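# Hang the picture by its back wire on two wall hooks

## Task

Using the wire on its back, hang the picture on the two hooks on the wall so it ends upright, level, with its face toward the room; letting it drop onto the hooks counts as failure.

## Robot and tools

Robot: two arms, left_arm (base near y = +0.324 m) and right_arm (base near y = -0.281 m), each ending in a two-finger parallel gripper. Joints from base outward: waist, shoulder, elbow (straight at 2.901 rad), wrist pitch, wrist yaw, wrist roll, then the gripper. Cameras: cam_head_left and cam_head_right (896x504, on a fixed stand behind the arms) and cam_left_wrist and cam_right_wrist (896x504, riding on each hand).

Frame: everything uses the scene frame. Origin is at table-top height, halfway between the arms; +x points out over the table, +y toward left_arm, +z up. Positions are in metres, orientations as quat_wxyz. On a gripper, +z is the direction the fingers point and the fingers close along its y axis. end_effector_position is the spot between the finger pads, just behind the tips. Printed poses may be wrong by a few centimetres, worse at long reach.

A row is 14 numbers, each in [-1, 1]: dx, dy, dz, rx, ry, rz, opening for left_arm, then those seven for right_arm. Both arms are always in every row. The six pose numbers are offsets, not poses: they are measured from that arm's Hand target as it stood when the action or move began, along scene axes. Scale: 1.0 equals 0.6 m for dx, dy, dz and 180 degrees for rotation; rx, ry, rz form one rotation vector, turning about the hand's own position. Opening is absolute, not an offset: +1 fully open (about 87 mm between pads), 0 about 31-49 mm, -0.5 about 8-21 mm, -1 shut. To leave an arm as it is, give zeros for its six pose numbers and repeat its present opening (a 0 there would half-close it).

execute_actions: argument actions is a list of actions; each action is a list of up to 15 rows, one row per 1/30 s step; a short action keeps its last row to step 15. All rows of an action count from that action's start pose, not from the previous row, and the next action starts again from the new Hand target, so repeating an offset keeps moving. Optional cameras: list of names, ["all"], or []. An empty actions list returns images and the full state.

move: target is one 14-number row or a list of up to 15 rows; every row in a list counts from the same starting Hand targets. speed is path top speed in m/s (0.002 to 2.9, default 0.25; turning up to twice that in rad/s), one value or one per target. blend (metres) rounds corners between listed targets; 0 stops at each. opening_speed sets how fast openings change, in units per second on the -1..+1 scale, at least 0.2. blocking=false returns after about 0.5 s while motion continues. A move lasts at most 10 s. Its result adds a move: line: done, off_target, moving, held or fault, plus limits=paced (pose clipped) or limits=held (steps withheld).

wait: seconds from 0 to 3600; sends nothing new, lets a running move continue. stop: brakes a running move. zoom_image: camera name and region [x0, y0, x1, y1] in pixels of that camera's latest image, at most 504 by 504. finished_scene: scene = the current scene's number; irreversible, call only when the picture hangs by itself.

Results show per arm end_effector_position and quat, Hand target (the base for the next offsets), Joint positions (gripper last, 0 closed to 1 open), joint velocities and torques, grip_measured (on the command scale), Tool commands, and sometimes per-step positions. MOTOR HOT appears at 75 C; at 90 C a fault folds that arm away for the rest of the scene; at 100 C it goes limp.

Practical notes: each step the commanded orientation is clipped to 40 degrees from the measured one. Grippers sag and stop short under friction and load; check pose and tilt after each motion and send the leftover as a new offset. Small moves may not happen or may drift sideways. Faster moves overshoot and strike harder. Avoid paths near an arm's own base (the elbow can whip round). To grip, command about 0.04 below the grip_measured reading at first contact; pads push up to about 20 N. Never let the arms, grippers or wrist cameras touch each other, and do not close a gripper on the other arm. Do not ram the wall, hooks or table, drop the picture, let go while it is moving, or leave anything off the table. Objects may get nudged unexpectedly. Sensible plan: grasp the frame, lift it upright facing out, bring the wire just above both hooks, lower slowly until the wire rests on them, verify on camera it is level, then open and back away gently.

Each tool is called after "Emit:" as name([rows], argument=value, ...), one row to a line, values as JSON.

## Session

Emit:
execute_actions(actions=[])

Scene clock: 0.00 s.
left_arm: end_effector_position=(+0.4195, +0.3638, +0.0373) grip_measured=+1.000 end_effector_quat_wxyz=(+0.554, -0.058, +0.824, +0.101) | right_arm: end_effector_position=(+0.4085, -0.2453, +0.0318) grip_measured=+1.000 end_effector_quat_wxyz=(+0.558, -0.028, +0.829, +0.019)
Joint positions: left_arm=[-0.031 1.596 0.373 0.838 -0.239 0.016 1] | right_arm=[0.07 1.574 0.329 0.858 0.043 0.016 1]
Joint velocities: within noise
Joint torques (N m): no reading
Heat: left arm: 27 °C; right arm: 27 °C.
Hand target: left_arm +0.4222, +0.3638, +0.0415; +0.560, -0.058, +0.821, +0.101 | right_arm +0.4112, -0.2450, +0.0360; +0.563, -0.028, +0.826, +0.019
Tool commands: left_gripper/opening=+1.0 right_gripper/opening=+1.0
camera_calibration:
cam_left_wrist: T_world_to_cam=[[0.23028, -0.96747, -0.10475, 0.25662], [-0.93344, -0.18918, -0.3048, 0.49236], [0.27507, 0.16797, -0.94664, 0.00183]] pos_world=[0.39998, 0.34111, 0.17869]
cam_right_wrist: T_world_to_cam=[[0.08984, -0.99586, 0.01379, -0.28292], [-0.93442, -0.08907, -0.34486, 0.39561], [0.34466, 0.0181, -0.93855, 0.03917]] pos_world=[0.38158, -0.24723, 0.17709]

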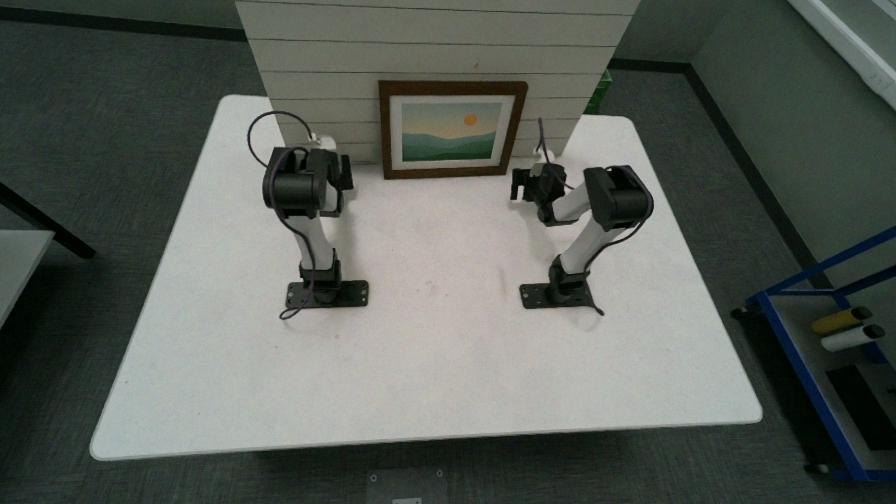

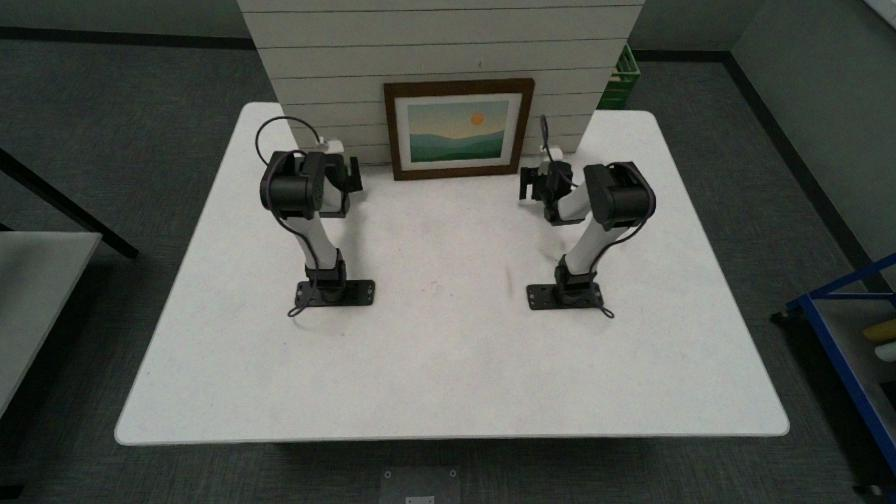

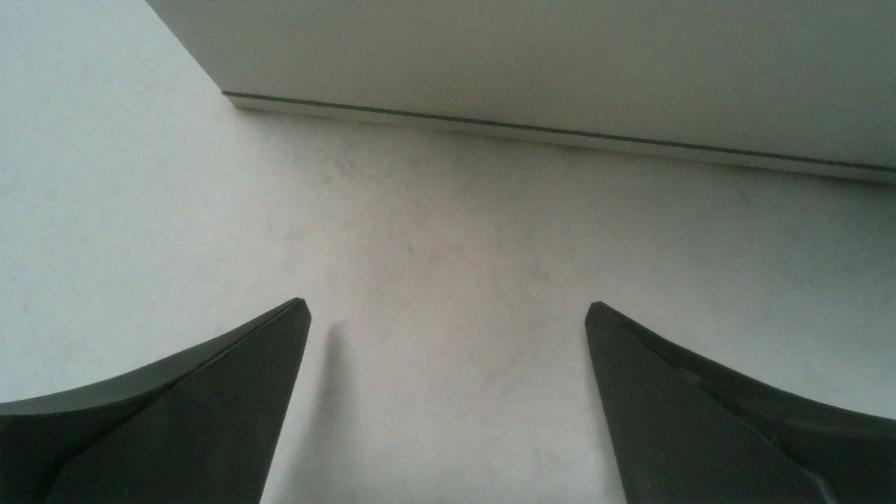

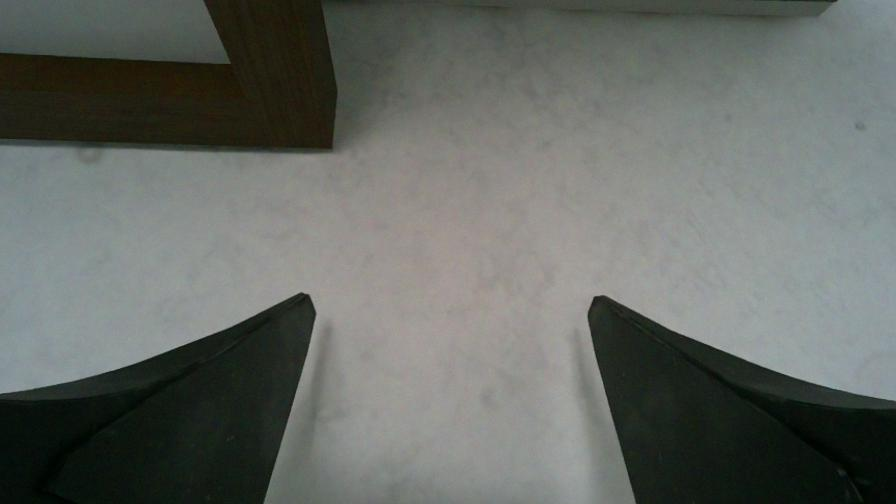

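Emit:
zoom_image(camera="cam_head_right", region=[370, 40, 550, 190])

Emit:
zoom_image(camera="cam_head_left", region=[370, 40, 550, 190])

Emit:
zoom_image(camera="cam_head_right", region=[400, 40, 520, 100])

Emit:
zoom_image(camera="cam_head_left", region=[400, 40, 520, 100])

Scaled by 2.800.

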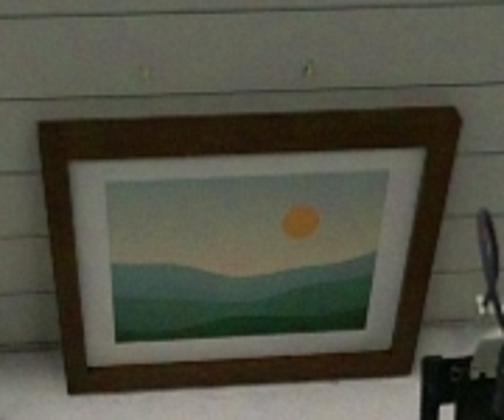

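Scaled by 2.800.

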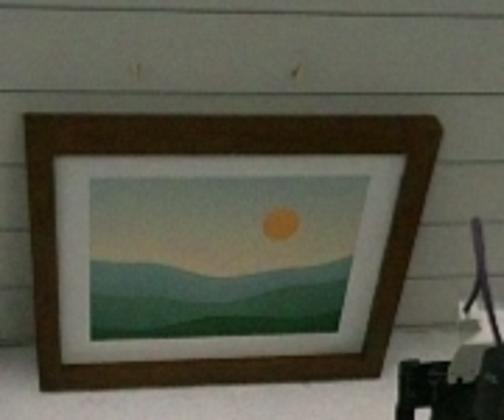

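Scaled by 4.200.

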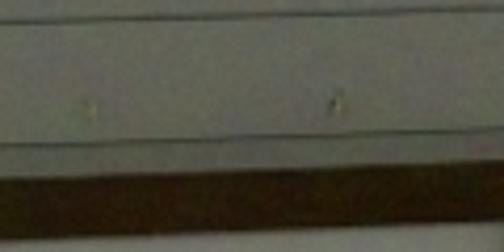

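Scaled by 4.200.

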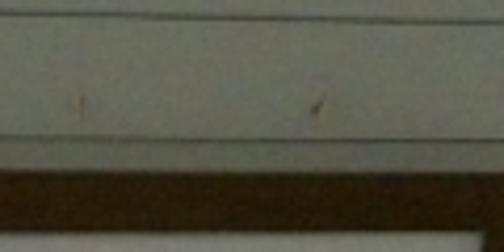

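Emit:
move([
  [-0.0537,-0.173,0.264,-0.0218,-0.0749,-0.0482,0.5,0.0313,0.0417,0.2567,0.0052,-0.0746,0.0007,0.5],
  [0.033,-0.3113,0.2725,-0.0218,-0.0749,-0.0482,0.5,0.1347,0.1083,0.2717,0.0052,-0.0746,0.0007,0.5],
], speed=[0.4,0.3], blend=[0.04,0], opening_speed=2, cameras=["cam_left_wrist","cam_right_wrist"])

Scene clock: 11.13 s.
left_arm: end_effector_position=(+0.4389, +0.1813, +0.1992) grip_measured=+0.500 end_effector_quat_wxyz=(+0.653, -0.017, +0.757, +0.026) | right_arm: end_effector_position=(+0.4867, -0.1824, +0.1918) grip_measured=+0.500 end_effector_quat_wxyz=(+0.651, -0.035, +0.758, +0.021)
Joint positions: left_arm=[-0.615 1.378 0.76 0.435 -0.645 -0.094 0.75] | right_arm=[0.252 1.462 0.793 0.513 0.214 0.019 0.75]
Joint torques (N m): left_arm=[-0.73 -4.16 10.63 1.84 -0.28 -0.19] | right_arm=[0.29 -5.07 10.85 2.01 0.11 0.22]
Heat: left arm: 30 °C; right arm: 28 °C.
Hand target: left_arm +0.4420, +0.1770, +0.2049; +0.655, -0.027, +0.754, +0.023 | right_arm +0.4920, -0.1800, +0.1990; +0.656, -0.026, +0.754, +0.023
Off the commanded pose: left_arm 0.008 m, 1 deg | right_arm 0.009 m, 1 deg.
move: done
cam_left_wrist: T_world_to_cam=[[0.08362, -0.99641, -0.01312, 0.14398], [-0.85598, -0.06508, -0.51289, 0.51028], [0.5102, 0.05412, -0.85835, 0.08028]] pos_world=[0.38379, 0.17233, 0.33251]
cam_right_wrist: T_world_to_cam=[[0.09954, -0.99452, 0.03186, -0.23752], [-0.82691, -0.10049, -0.55329, 0.51501], [0.55346, 0.02873, -0.83238, 0.04117]] pos_world=[0.42672, -0.18565, 0.32679]

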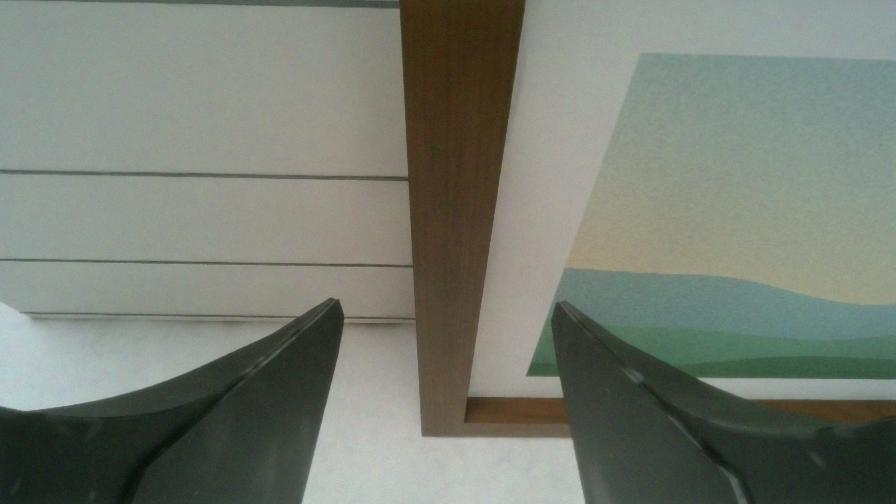

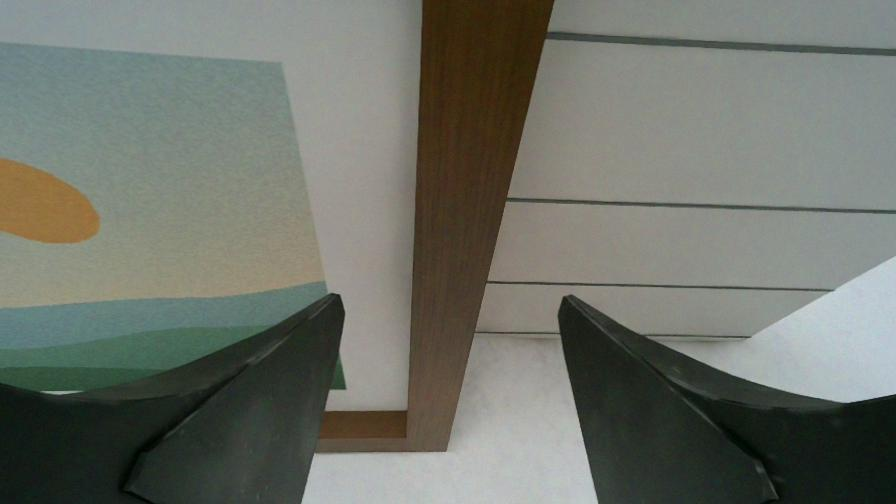

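Emit:
move([
  [0.0735,0.0045,-0.0105,0,0,0,0.5,0.0575,0.0045,-0.0088,0,0,0,0.5],
  [0.0735,0.0045,-0.0105,0,0,0,-0.6,0.0575,0.0045,-0.0088,0,0,0,-0.6],
], speed=0.1, opening_speed=1.5, cameras=["cam_left_wrist","cam_right_wrist","cam_head_right"])

Scene clock: 15.00 s.
left_arm: end_effector_position=(+0.4741, +0.1839, +0.1850) grip_measured=-0.240 end_effector_quat_wxyz=(+0.638, -0.014, +0.768, +0.041) | right_arm: end_effector_position=(+0.5137, -0.1783, +0.1806) grip_measured=-0.262 end_effector_quat_wxyz=(+0.639, -0.034, +0.768, +0.022)
Joint positions: left_arm=[-0.551 1.523 0.861 0.441 -0.597 -0.08 0.38] | right_arm=[0.239 1.583 0.892 0.503 0.2 0.027 0.369]
Joint torques (N m): left_arm=[1.09 -4.92 10.81 2.33 0.09 -0.13] | right_arm=[-0.55 -4.92 11.77 2.41 0.04 0.11]
Heat: left arm: 31 °C; right arm: 29 °C.
Hand target: left_arm +0.4861, +0.1796, +0.1988; +0.656, -0.027, +0.754, +0.023 | right_arm +0.5265, -0.1773, +0.1936; +0.655, -0.026, +0.754, +0.023
Off the commanded pose: left_arm 0.019 m, 4 deg | right_arm 0.018 m, 3 deg.
move: off_target (left_arm, right_arm); target 2's new opening was sent with right_arm's hand 0.019 m and 3 deg from that target
cam_left_wrist: T_world_to_cam=[[0.09686, -0.99441, -0.04209, 0.14209], [-0.87406, -0.06476, -0.48149, 0.53593], [0.47607, 0.08342, -0.87544, 0.06388]] pos_world=[0.42426, 0.17067, 0.31995]
cam_right_wrist: T_world_to_cam=[[0.09937, -0.99466, 0.02802, -0.23509], [-0.84429, -0.09918, -0.52663, 0.53588], [0.5266, 0.02867, -0.84963, 0.03372]] pos_world=[0.45804, -0.18165, 0.31745]
Images, in order (width x height): cam_head_right 896x504, cam_left_wrist 896x504, cam_right_wrist 896x504.

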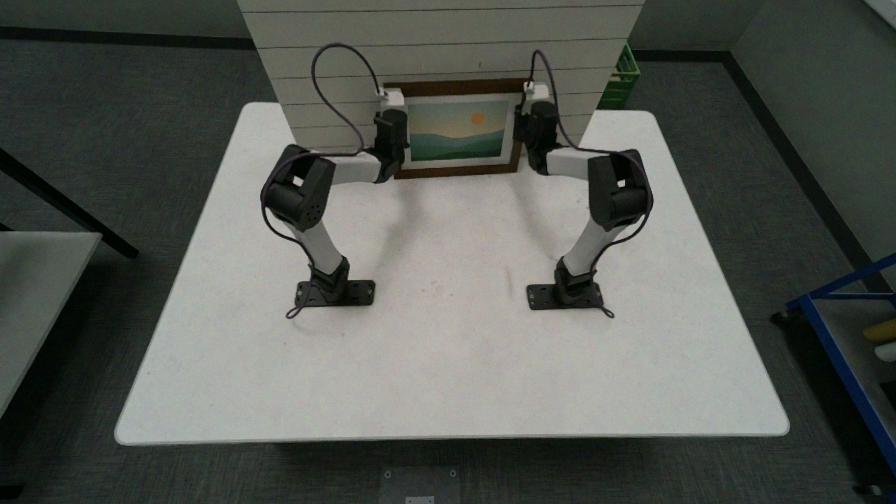

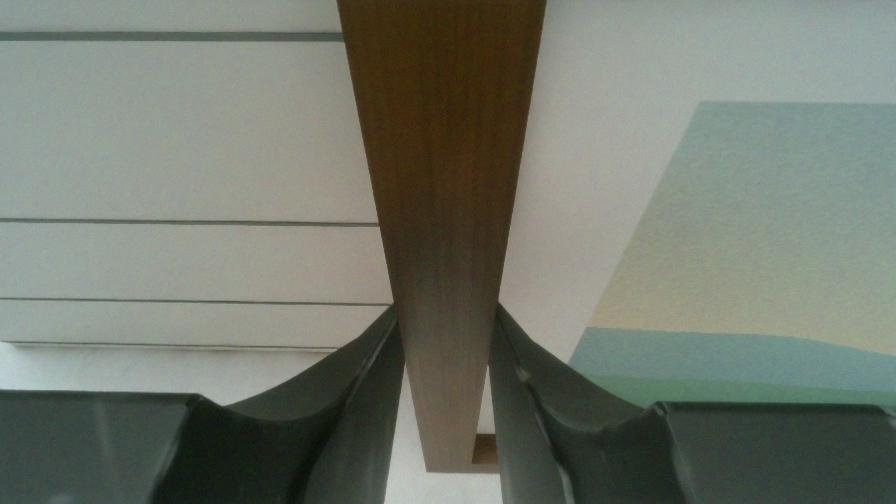

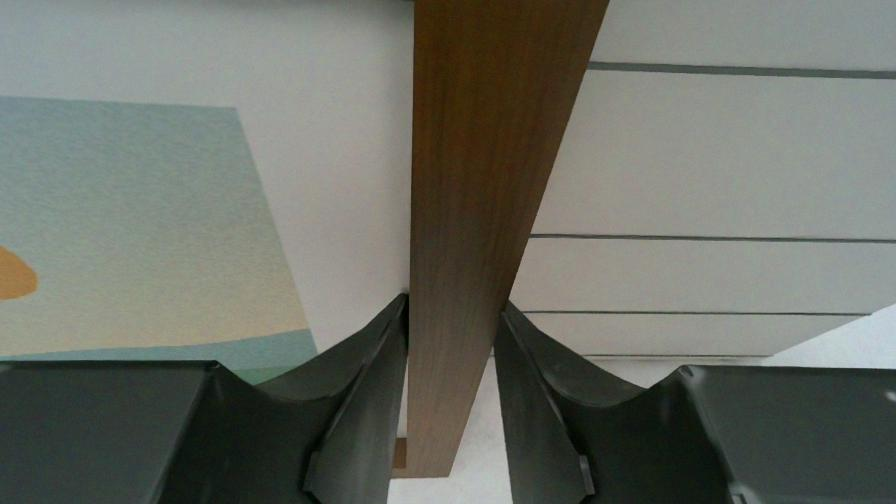

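Emit:
move([
  [0,0,0,0,0,0,-0.6,0.002,0,0,0,0,0,0.2],
  [0,0,0,0,0,0,-0.6,0.02,0.0012,-0.001,0,0,0,0.2],
  [0,0,0,0,0,0,-0.6,0.02,0.0012,-0.001,0,0,0,-0.6],
], speed=0.08, opening_speed=2.5, cameras=["cam_right_wrist"])

Scene clock: 18.83 s.
left_arm: end_effector_position=(+0.4754, +0.1839, +0.1848) grip_measured=-0.240 end_effector_quat_wxyz=(+0.640, -0.015, +0.767, +0.040) | right_arm: end_effector_position=(+0.5219, -0.1796, +0.1786) grip_measured=-0.255 end_effector_quat_wxyz=(+0.634, -0.032, +0.772, +0.016)
Joint positions: left_arm=[-0.548 1.528 0.861 0.45 -0.594 -0.08 0.38] | right_arm=[0.234 1.615 0.929 0.486 0.208 0.025 0.373]
Joint torques (N m): left_arm=[0.9 -5.34 10.84 2.26 0.06 -0.13] | right_arm=[-0.88 -4.48 12.3 2.57 -0.11 0.11]
Heat: left arm: 31 °C; right arm: 30 °C.
Hand target: left_arm +0.4860, +0.1796, +0.1989; +0.656, -0.027, +0.754, +0.023 | right_arm +0.5385, -0.1766, +0.1932; +0.656, -0.026, +0.754, +0.023
Off the commanded pose: left_arm 0.018 m, 3 deg | right_arm 0.022 m, 3 deg.
move: off_target (right_arm); target 3's new opening was sent with right_arm's hand 0.023 m and 4 deg from that target
cam_right_wrist: T_world_to_cam=[[0.08801, -0.99556, 0.03326, -0.23221], [-0.85125, -0.09251, -0.51654, 0.5447], [0.51733, 0.01715, -0.85562, 0.03165]] pos_world=[0.46774, -0.18133, 0.31617]

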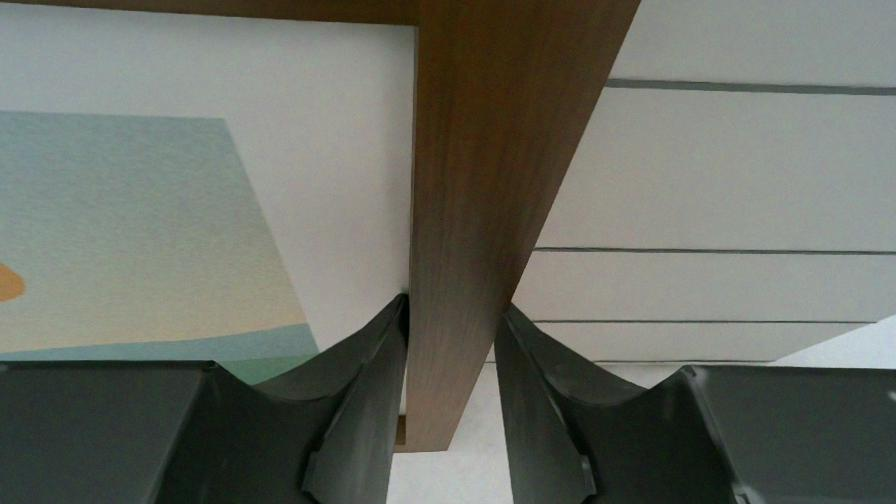

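Emit:
move([
  [-0.04,-0.003,0.06,0,-0.01,0,-0.6,-0.045,-0.003,0.06,0,-0.01,0,-0.6],
  [-0.0533,0.0433,0.36,0,-0.014,0,-0.6,-0.0642,0.0433,0.358,0,-0.014,0,-0.6],
], speed=[0.12,0.22], blend=[0.015,0], cameras=["all"])

Emit:
zoom_image(camera="cam_head_right", region=[360, 0, 560, 150])

Emit:
zoom_image(camera="cam_head_left", region=[360, 0, 560, 150])

Scene clock: 25.67 s.
left_arm: end_effector_position=(+0.4469, +0.2106, +0.3668) grip_measured=-0.240 end_effector_quat_wxyz=(+0.622, -0.011, +0.781, +0.049) | right_arm: end_effector_position=(+0.4960, -0.1531, +0.3613) grip_measured=-0.264 end_effector_quat_wxyz=(+0.623, -0.027, +0.781, +0.022)
Joint positions: left_arm=[-0.518 1.384 1.519 -0.401 -0.57 -0.08 0.38] | right_arm=[0.331 1.52 1.606 -0.321 0.296 0.07 0.368]
Joint torques (N m): left_arm=[-0.23 -6.31 13.37 2.79 -0.07 0.17] | right_arm=[0.94 -7.68 13.26 2.73 0.2 -0.31]
Heat: left arm: 34 °C; right arm: 31 °C.
Hand target: left_arm +0.4542, +0.2056, +0.4147; +0.672, -0.027, +0.740, +0.022 | right_arm +0.5000, -0.1506, +0.4080; +0.672, -0.027, +0.740, +0.022
Off the commanded pose: left_arm 0.049 m, 8 deg | right_arm 0.047 m, 7 deg.
move: off_target (left_arm, right_arm)
cam_left_wrist: T_world_to_cam=[[0.10205, -0.99288, -0.06144, 0.18343], [-0.89289, -0.0642, -0.44568, 0.59659], [0.43857, 0.10034, -0.89308, 0.25344]] pos_world=[0.40282, 0.195, 0.5035]
cam_right_wrist: T_world_to_cam=[[0.08976, -0.99584, 0.01587, -0.20425], [-0.86601, -0.08591, -0.49259, 0.61913], [0.4919, 0.03047, -0.87011, 0.22066]] pos_world=[0.44596, -0.15694, 0.50022]

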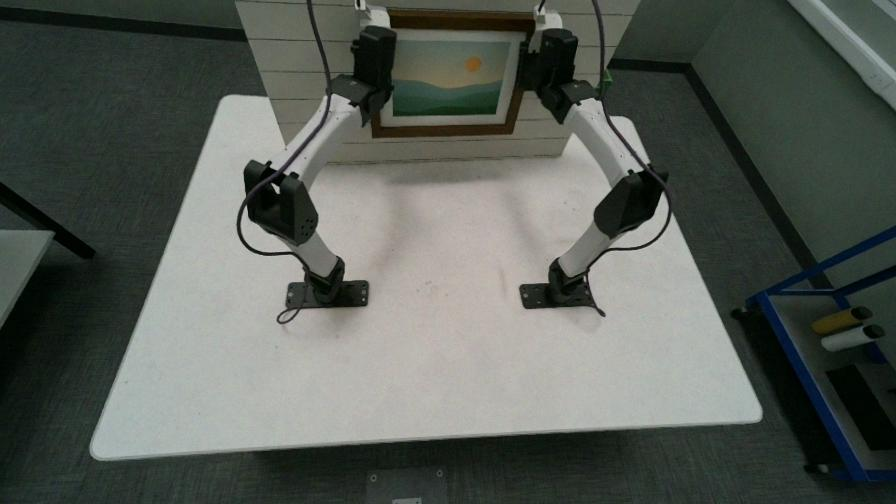

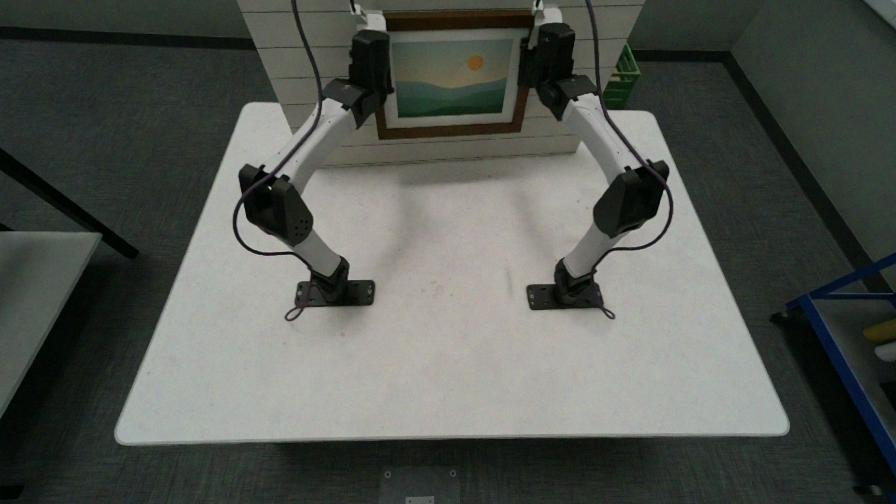

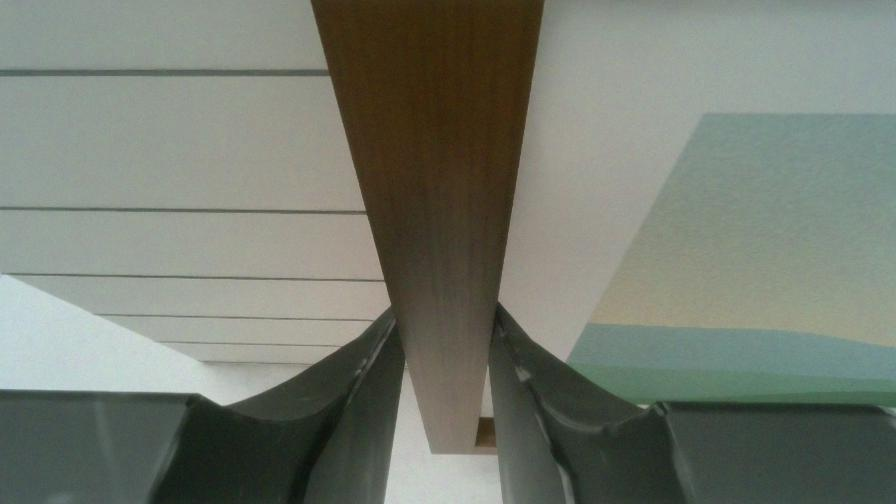

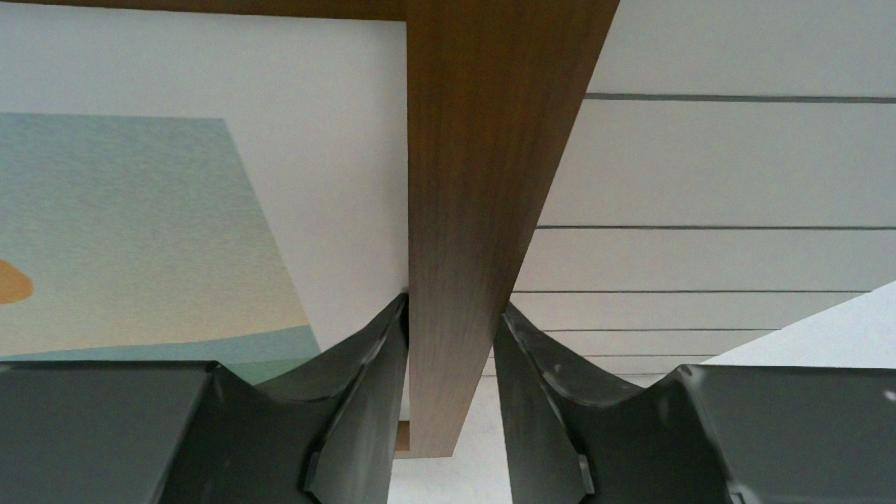

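Scaled by 2.520.

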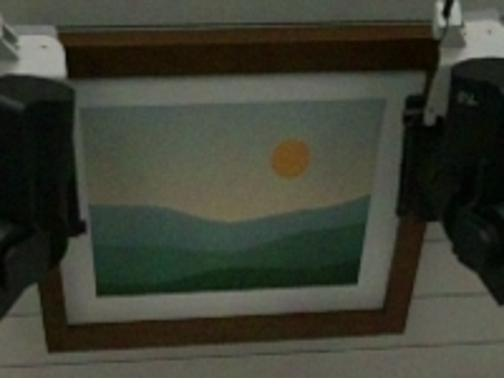

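Scaled by 2.520.

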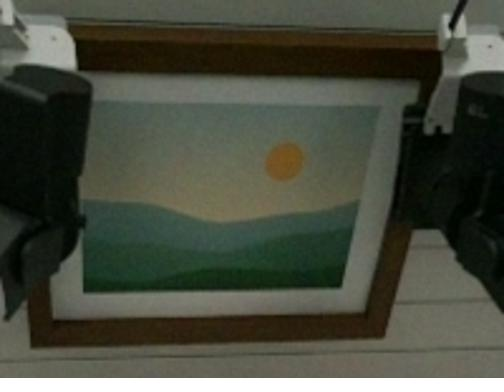

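Emit:
move([
  [0, 0.005, 0.038, 0, 0, 0, -0.6, 0, 0.005, 0.038, 0, 0, 0, -0.6],
  [0.025, 0.005, 0.038, 0, 0, 0, -0.6, 0.025, 0.005, 0.038, 0, 0, 0, -0.6],
], speed=[0.08, 0.06], blend=0.01, cameras=["all"])

Scene clock: 32.33 s.
left_arm: end_effector_position=(+0.4605, +0.2144, +0.3916) grip_measured=-0.240 end_effector_quat_wxyz=(+0.622, -0.014, +0.781, +0.049) | right_arm: end_effector_position=(+0.5097, -0.1496, +0.3873) grip_measured=-0.263 end_effector_quat_wxyz=(+0.626, -0.026, +0.779, +0.019)
Joint positions: left_arm=[-0.485 1.461 1.689 -0.488 -0.541 -0.075 0.38] | right_arm=[0.33 1.61 1.801 -0.42 0.302 0.066 0.368]
Joint torques (N m): left_arm=[-0.17 -6.12 13.11 2.81 -0.03 0.13] | right_arm=[0.27 -7.69 12.93 2.77 0.07 -0.29]
Heat: left arm: 36 °C; right arm: 34 °C.
Hand target: left_arm +0.4691, +0.2085, +0.4374; +0.672, -0.027, +0.740, +0.022 | right_arm +0.5150, -0.1476, +0.4306; +0.672, -0.027, +0.740, +0.022
Off the commanded pose: left_arm 0.047 m, 8 deg | right_arm 0.044 m, 7 deg.
move: off_target (left_arm, right_arm); blend cut to 0.0075 m at target 1
cam_left_wrist: T_world_to_cam=[[0.10561, -0.99273, -0.05773, 0.18417], [-0.89232, -0.06899, -0.44609, 0.62099], [0.43887, 0.09862, -0.89312, 0.26946]] pos_world=[0.41642, 0.1991, 0.52831]
cam_right_wrist: T_world_to_cam=[[0.08346, -0.99633, 0.01928, -0.20059], [-0.86351, -0.08197, -0.49762, 0.64538], [0.49737, 0.02488, -0.86718, 0.23177]] pos_world=[0.45876, -0.15273, 0.52601]

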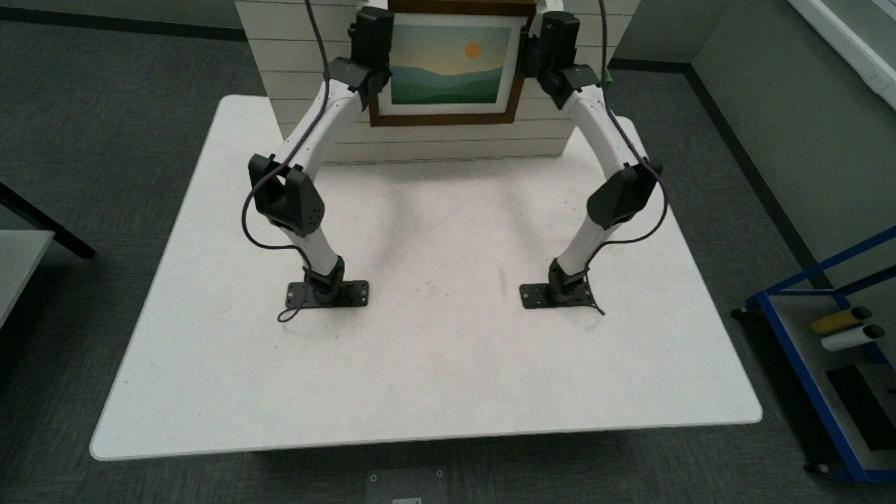

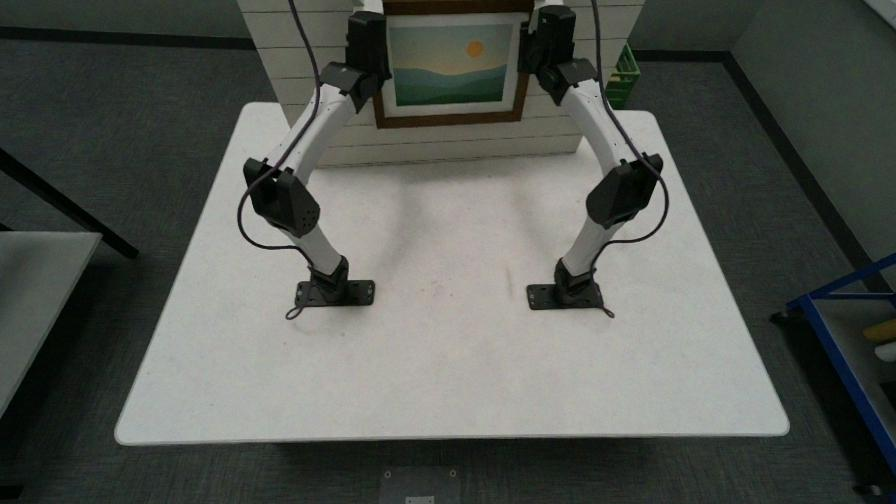

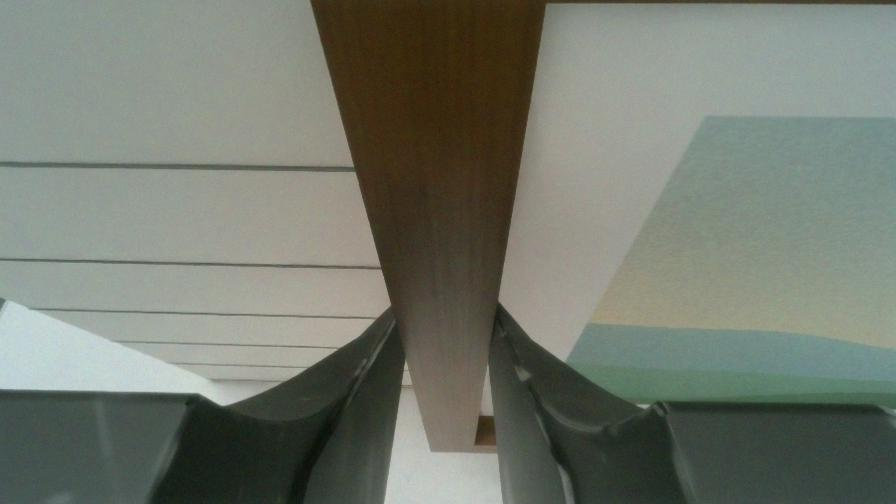

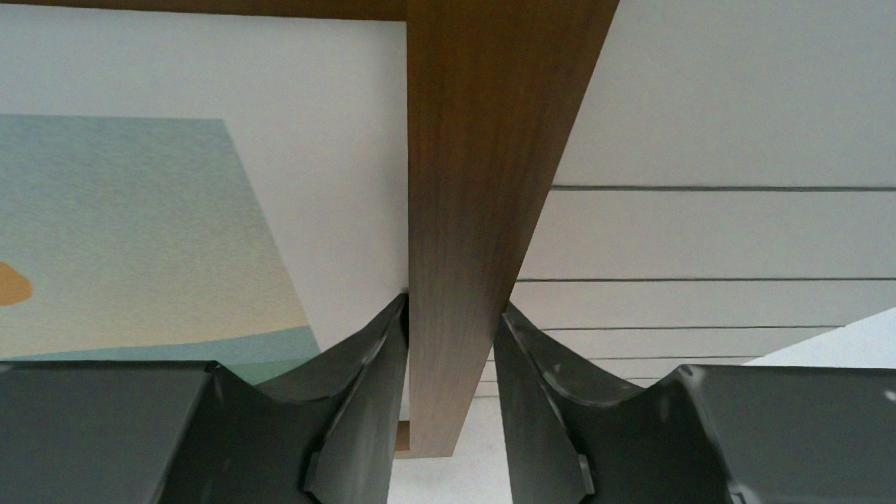

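Emit:
move([
  [0.023, 0, 0, 0, 0, 0, -0.6, 0.018, 0, 0, 0, 0, 0, -0.6],
], speed=0.06, cameras=["cam_left_wrist", "cam_right_wrist"])

Emit:
move([
  [0.014, 0, 0, 0, 0, 0, -0.6, 0.014, 0, 0, 0, 0, 0, -0.6],
], speed=0.06, cameras=["all"])

Scene clock: 34.37 s.
left_arm: end_effector_position=(+0.4706, +0.2143, +0.3906) grip_measured=-0.239 end_effector_quat_wxyz=(+0.620, -0.014, +0.783, +0.048) | right_arm: end_effector_position=(+0.5165, -0.1496, +0.3883) grip_measured=-0.264 end_effector_quat_wxyz=(+0.625, -0.023, +0.780, +0.018)
Joint positions: left_arm=[-0.469 1.497 1.724 -0.493 -0.524 -0.077 0.38] | right_arm=[0.325 1.639 1.839 -0.432 0.302 0.069 0.368]
Joint torques (N m): left_arm=[0.17 -5.96 13.3 2.9 0.01 0.2] | right_arm=[-0.31 -7.28 13.01 2.91 -0.03 -0.33]
Heat: left arm: 37 °C; right arm: 35 °C.
Hand target: left_arm +0.4829, +0.2086, +0.4376; +0.672, -0.027, +0.740, +0.022 | right_arm +0.5258, -0.1477, +0.4308; +0.672, -0.027, +0.740, +0.022
Off the commanded pose: left_arm 0.049 m, 8 deg | right_arm 0.043 m, 7 deg.
move: off_target (left_arm, right_arm)
cam_left_wrist: T_world_to_cam=[[0.10543, -0.99288, -0.05538, 0.18213], [-0.89552, -0.07058, -0.43939, 0.6287], [0.43235, 0.09592, -0.89659, 0.26922]] pos_world=[0.42741, 0.19939, 0.52771]
cam_right_wrist: T_world_to_cam=[[0.07758, -0.99683, 0.01749, -0.19759], [-0.86527, -0.07603, -0.49551, 0.65267], [0.49527, 0.02331, -0.86843, 0.23059]] pos_world=[0.46586, -0.15272, 0.52711]

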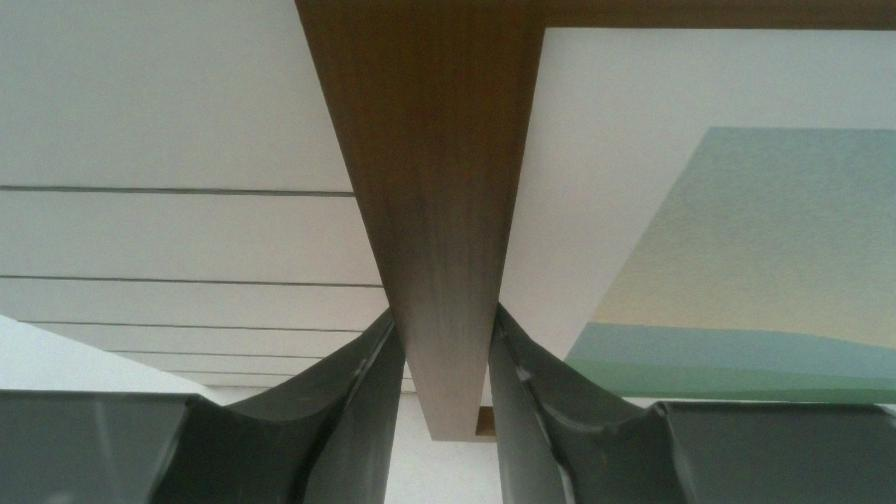

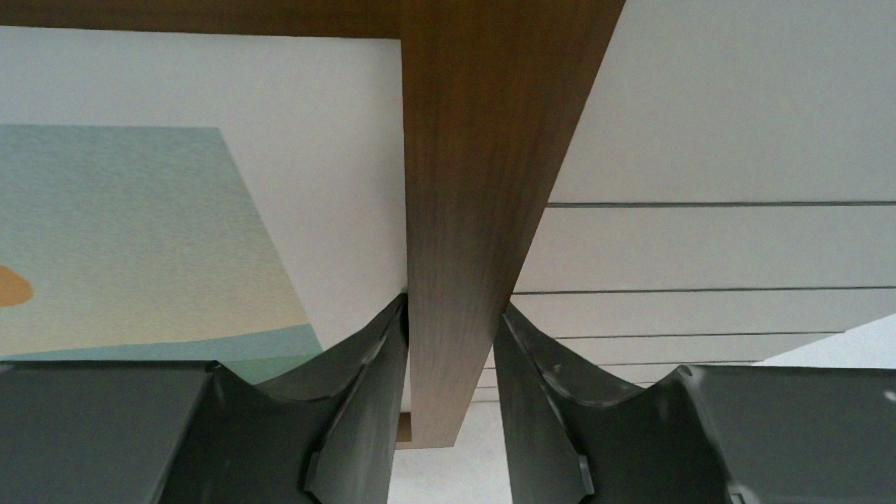

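Scene clock: 35.20 s.
left_arm: end_effector_position=(+0.4750, +0.2143, +0.3898) grip_measured=-0.239 end_effector_quat_wxyz=(+0.616, -0.014, +0.786, +0.049) | right_arm: end_effector_position=(+0.5209, -0.1501, +0.3880) grip_measured=-0.264 end_effector_quat_wxyz=(+0.621, -0.021, +0.783, +0.016)
Joint positions: left_arm=[-0.462 1.517 1.749 -0.507 -0.517 -0.078 0.381] | right_arm=[0.321 1.662 1.872 -0.45 0.302 0.071 0.368]
Joint torques (N m): left_arm=[0.58 -5.6 13.05 3.06 0.06 0.21] | right_arm=[-0.66 -7.02 12.89 3.03 -0.11 -0.37]
Heat: left arm: 37 °C; right arm: 35 °C.
Hand target: left_arm +0.4914, +0.2086, +0.4374; +0.672, -0.027, +0.740, +0.022 | right_arm +0.5342, -0.1477, +0.4308; +0.672, -0.027, +0.740, +0.022
Off the commanded pose: left_arm 0.051 m, 9 deg | right_arm 0.045 m, 8 deg.
move: off_target (left_arm, right_arm)
cam_left_wrist: T_world_to_cam=[[0.10549, -0.99276, -0.05749, 0.18238], [-0.89938, -0.07058, -0.43144, 0.63095], [0.42426, 0.09722, -0.90031, 0.27157]] pos_world=[0.433, 0.19919, 0.5272]
cam_right_wrist: T_world_to_cam=[[0.07303, -0.99717, 0.01772, -0.19606], [-0.86973, -0.07238, -0.48819, 0.65643], [0.48809, 0.02024, -0.87256, 0.2331]] pos_world=[0.47146, -0.15271, 0.52733]

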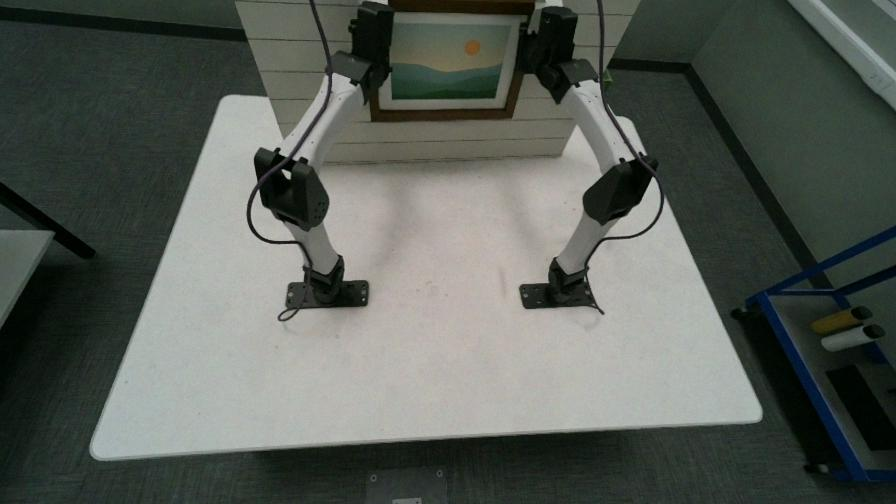

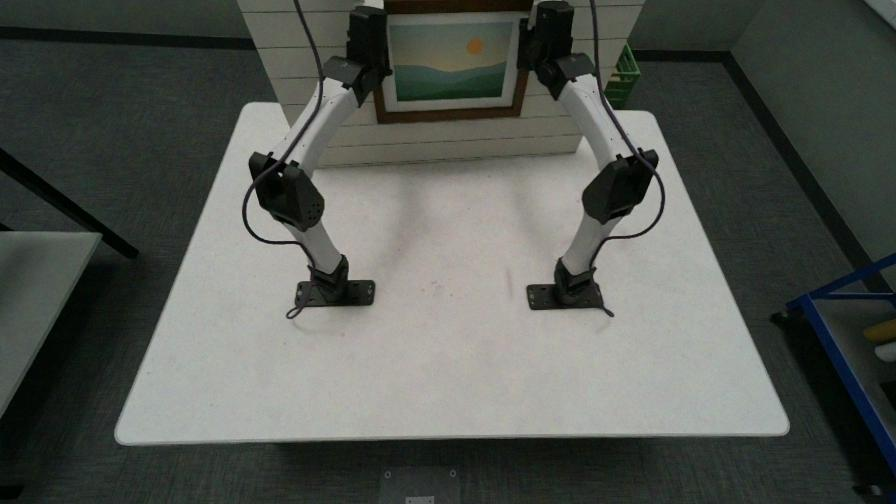

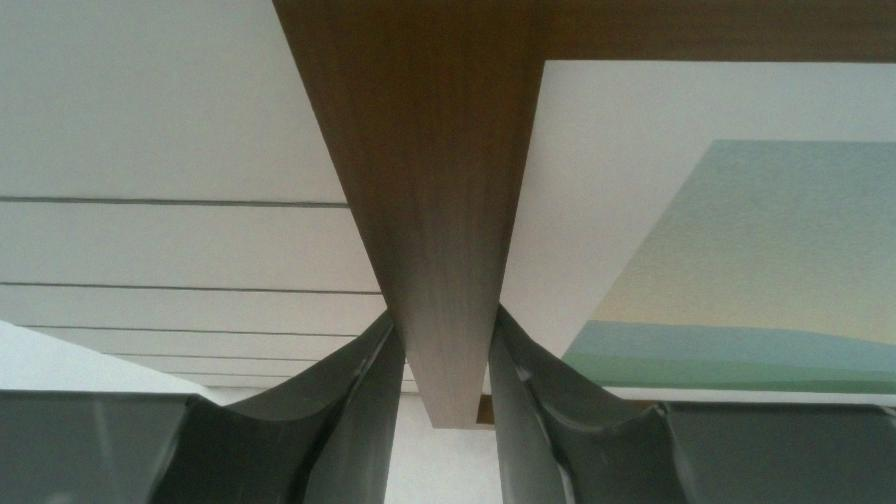

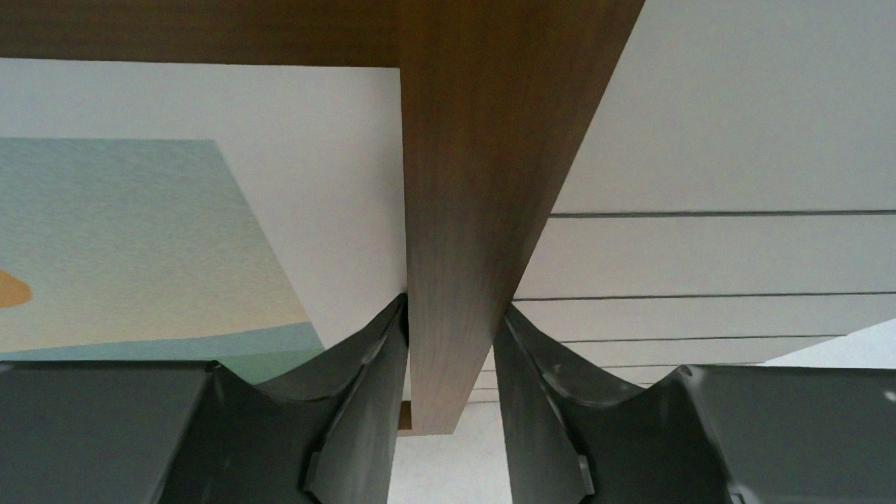

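Emit:
move([
  [-0.010, 0, 0, 0, 0.017, 0, -0.6, -0.010, 0, 0, 0, 0.017, 0, -0.6],
  [-0.010, 0, -0.110, 0, 0.017, 0, -0.6, -0.010, 0, -0.1165, 0, 0.017, 0, -0.6],
], speed=[0.06, 0.07], blend=0.005, cameras=["all"])

Scene clock: 39.73 s.
left_arm: end_effector_position=(+0.4774, +0.2117, +0.3329) grip_measured=-0.238 end_effector_quat_wxyz=(+0.599, -0.020, +0.799, +0.046) | right_arm: end_effector_position=(+0.5219, -0.1508, +0.3321) grip_measured=-0.266 end_effector_quat_wxyz=(+0.610, -0.015, +0.792, +0.016)
Joint positions: left_arm=[-0.461 1.478 1.514 -0.361 -0.514 -0.113 0.381] | right_arm=[0.318 1.608 1.607 -0.269 0.304 0.09 0.367]
Joint torques (N m): left_arm=[0.28 -9.09 9.01 3.06 0.01 0.27] | right_arm=[-0.2 -8.96 8.13 2.99 -0.12 -0.35]
Heat: left arm: 38 °C; right arm: 35 °C.
Hand target: left_arm +0.4853, +0.2085, +0.3715; +0.652, -0.027, +0.757, +0.023 | right_arm +0.5282, -0.1476, +0.3608; +0.652, -0.026, +0.757, +0.023
Off the commanded pose: left_arm 0.039 m, 8 deg | right_arm 0.030 m, 6 deg.
move: off_target (left_arm, right_arm)
cam_left_wrist: T_world_to_cam=[[0.11019, -0.99276, -0.04784, 0.17091], [-0.91602, -0.08276, -0.39252, 0.60596], [0.38571, 0.08708, -0.9185, 0.24624]] pos_world=[0.44126, 0.19838, 0.4722]
cam_right_wrist: T_world_to_cam=[[0.06445, -0.99788, 0.00882, -0.18855], [-0.88428, -0.0612, -0.46292, 0.63078], [0.46248, 0.02204, -0.88635, 0.20208]] pos_world=[0.47648, -0.154, 0.47278]

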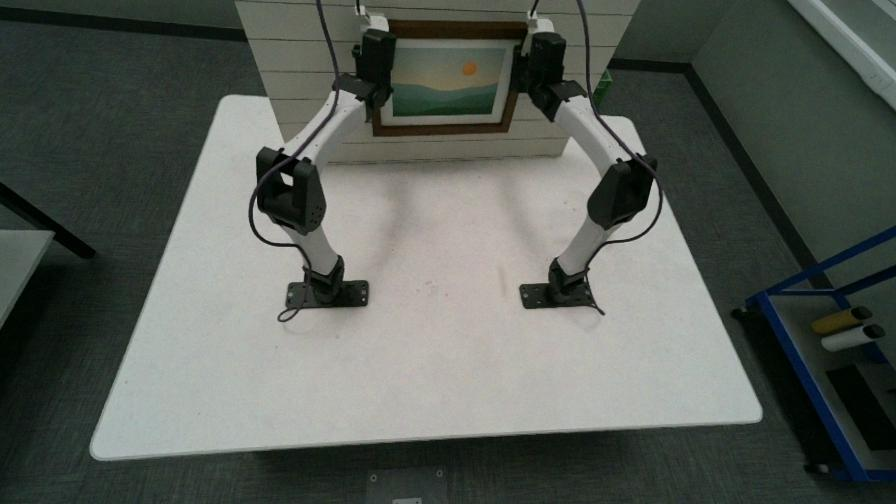

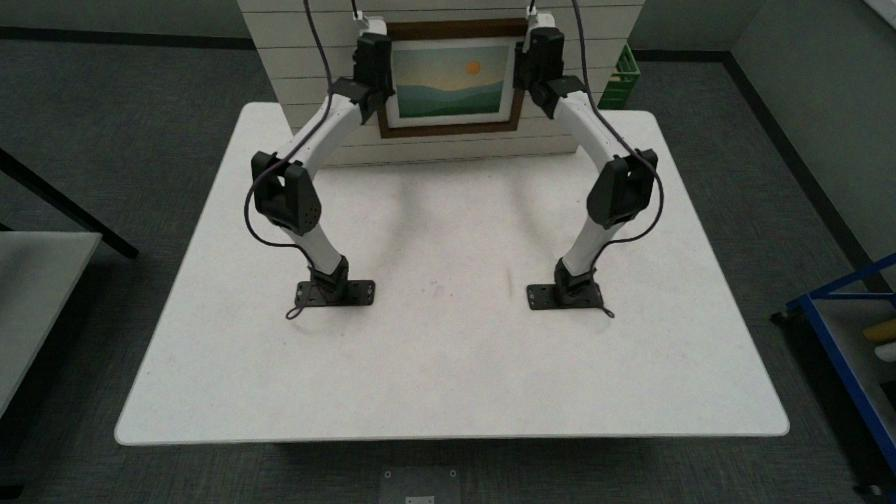

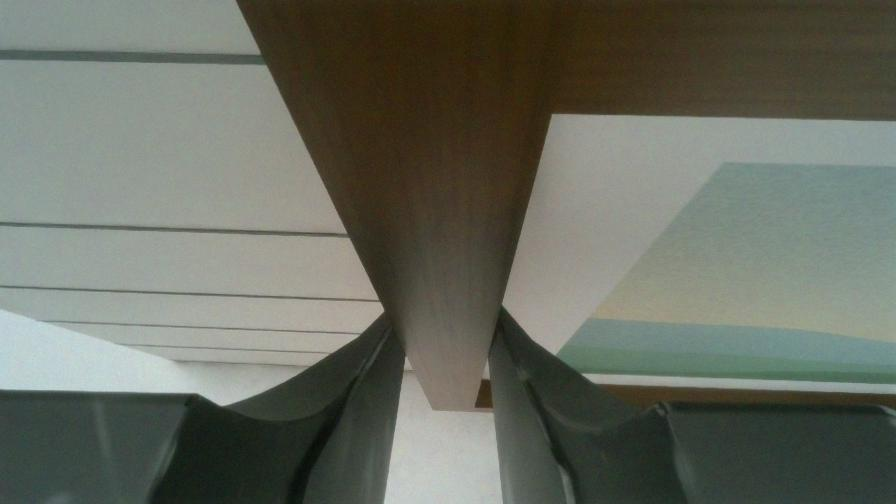

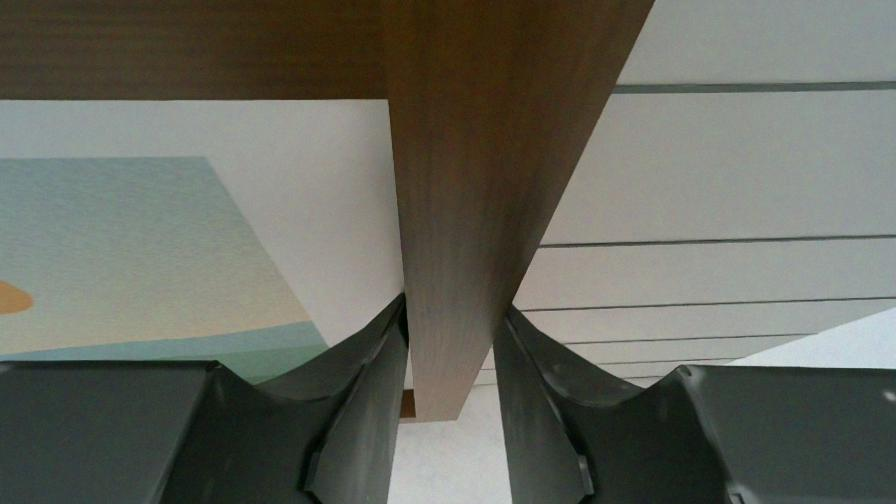

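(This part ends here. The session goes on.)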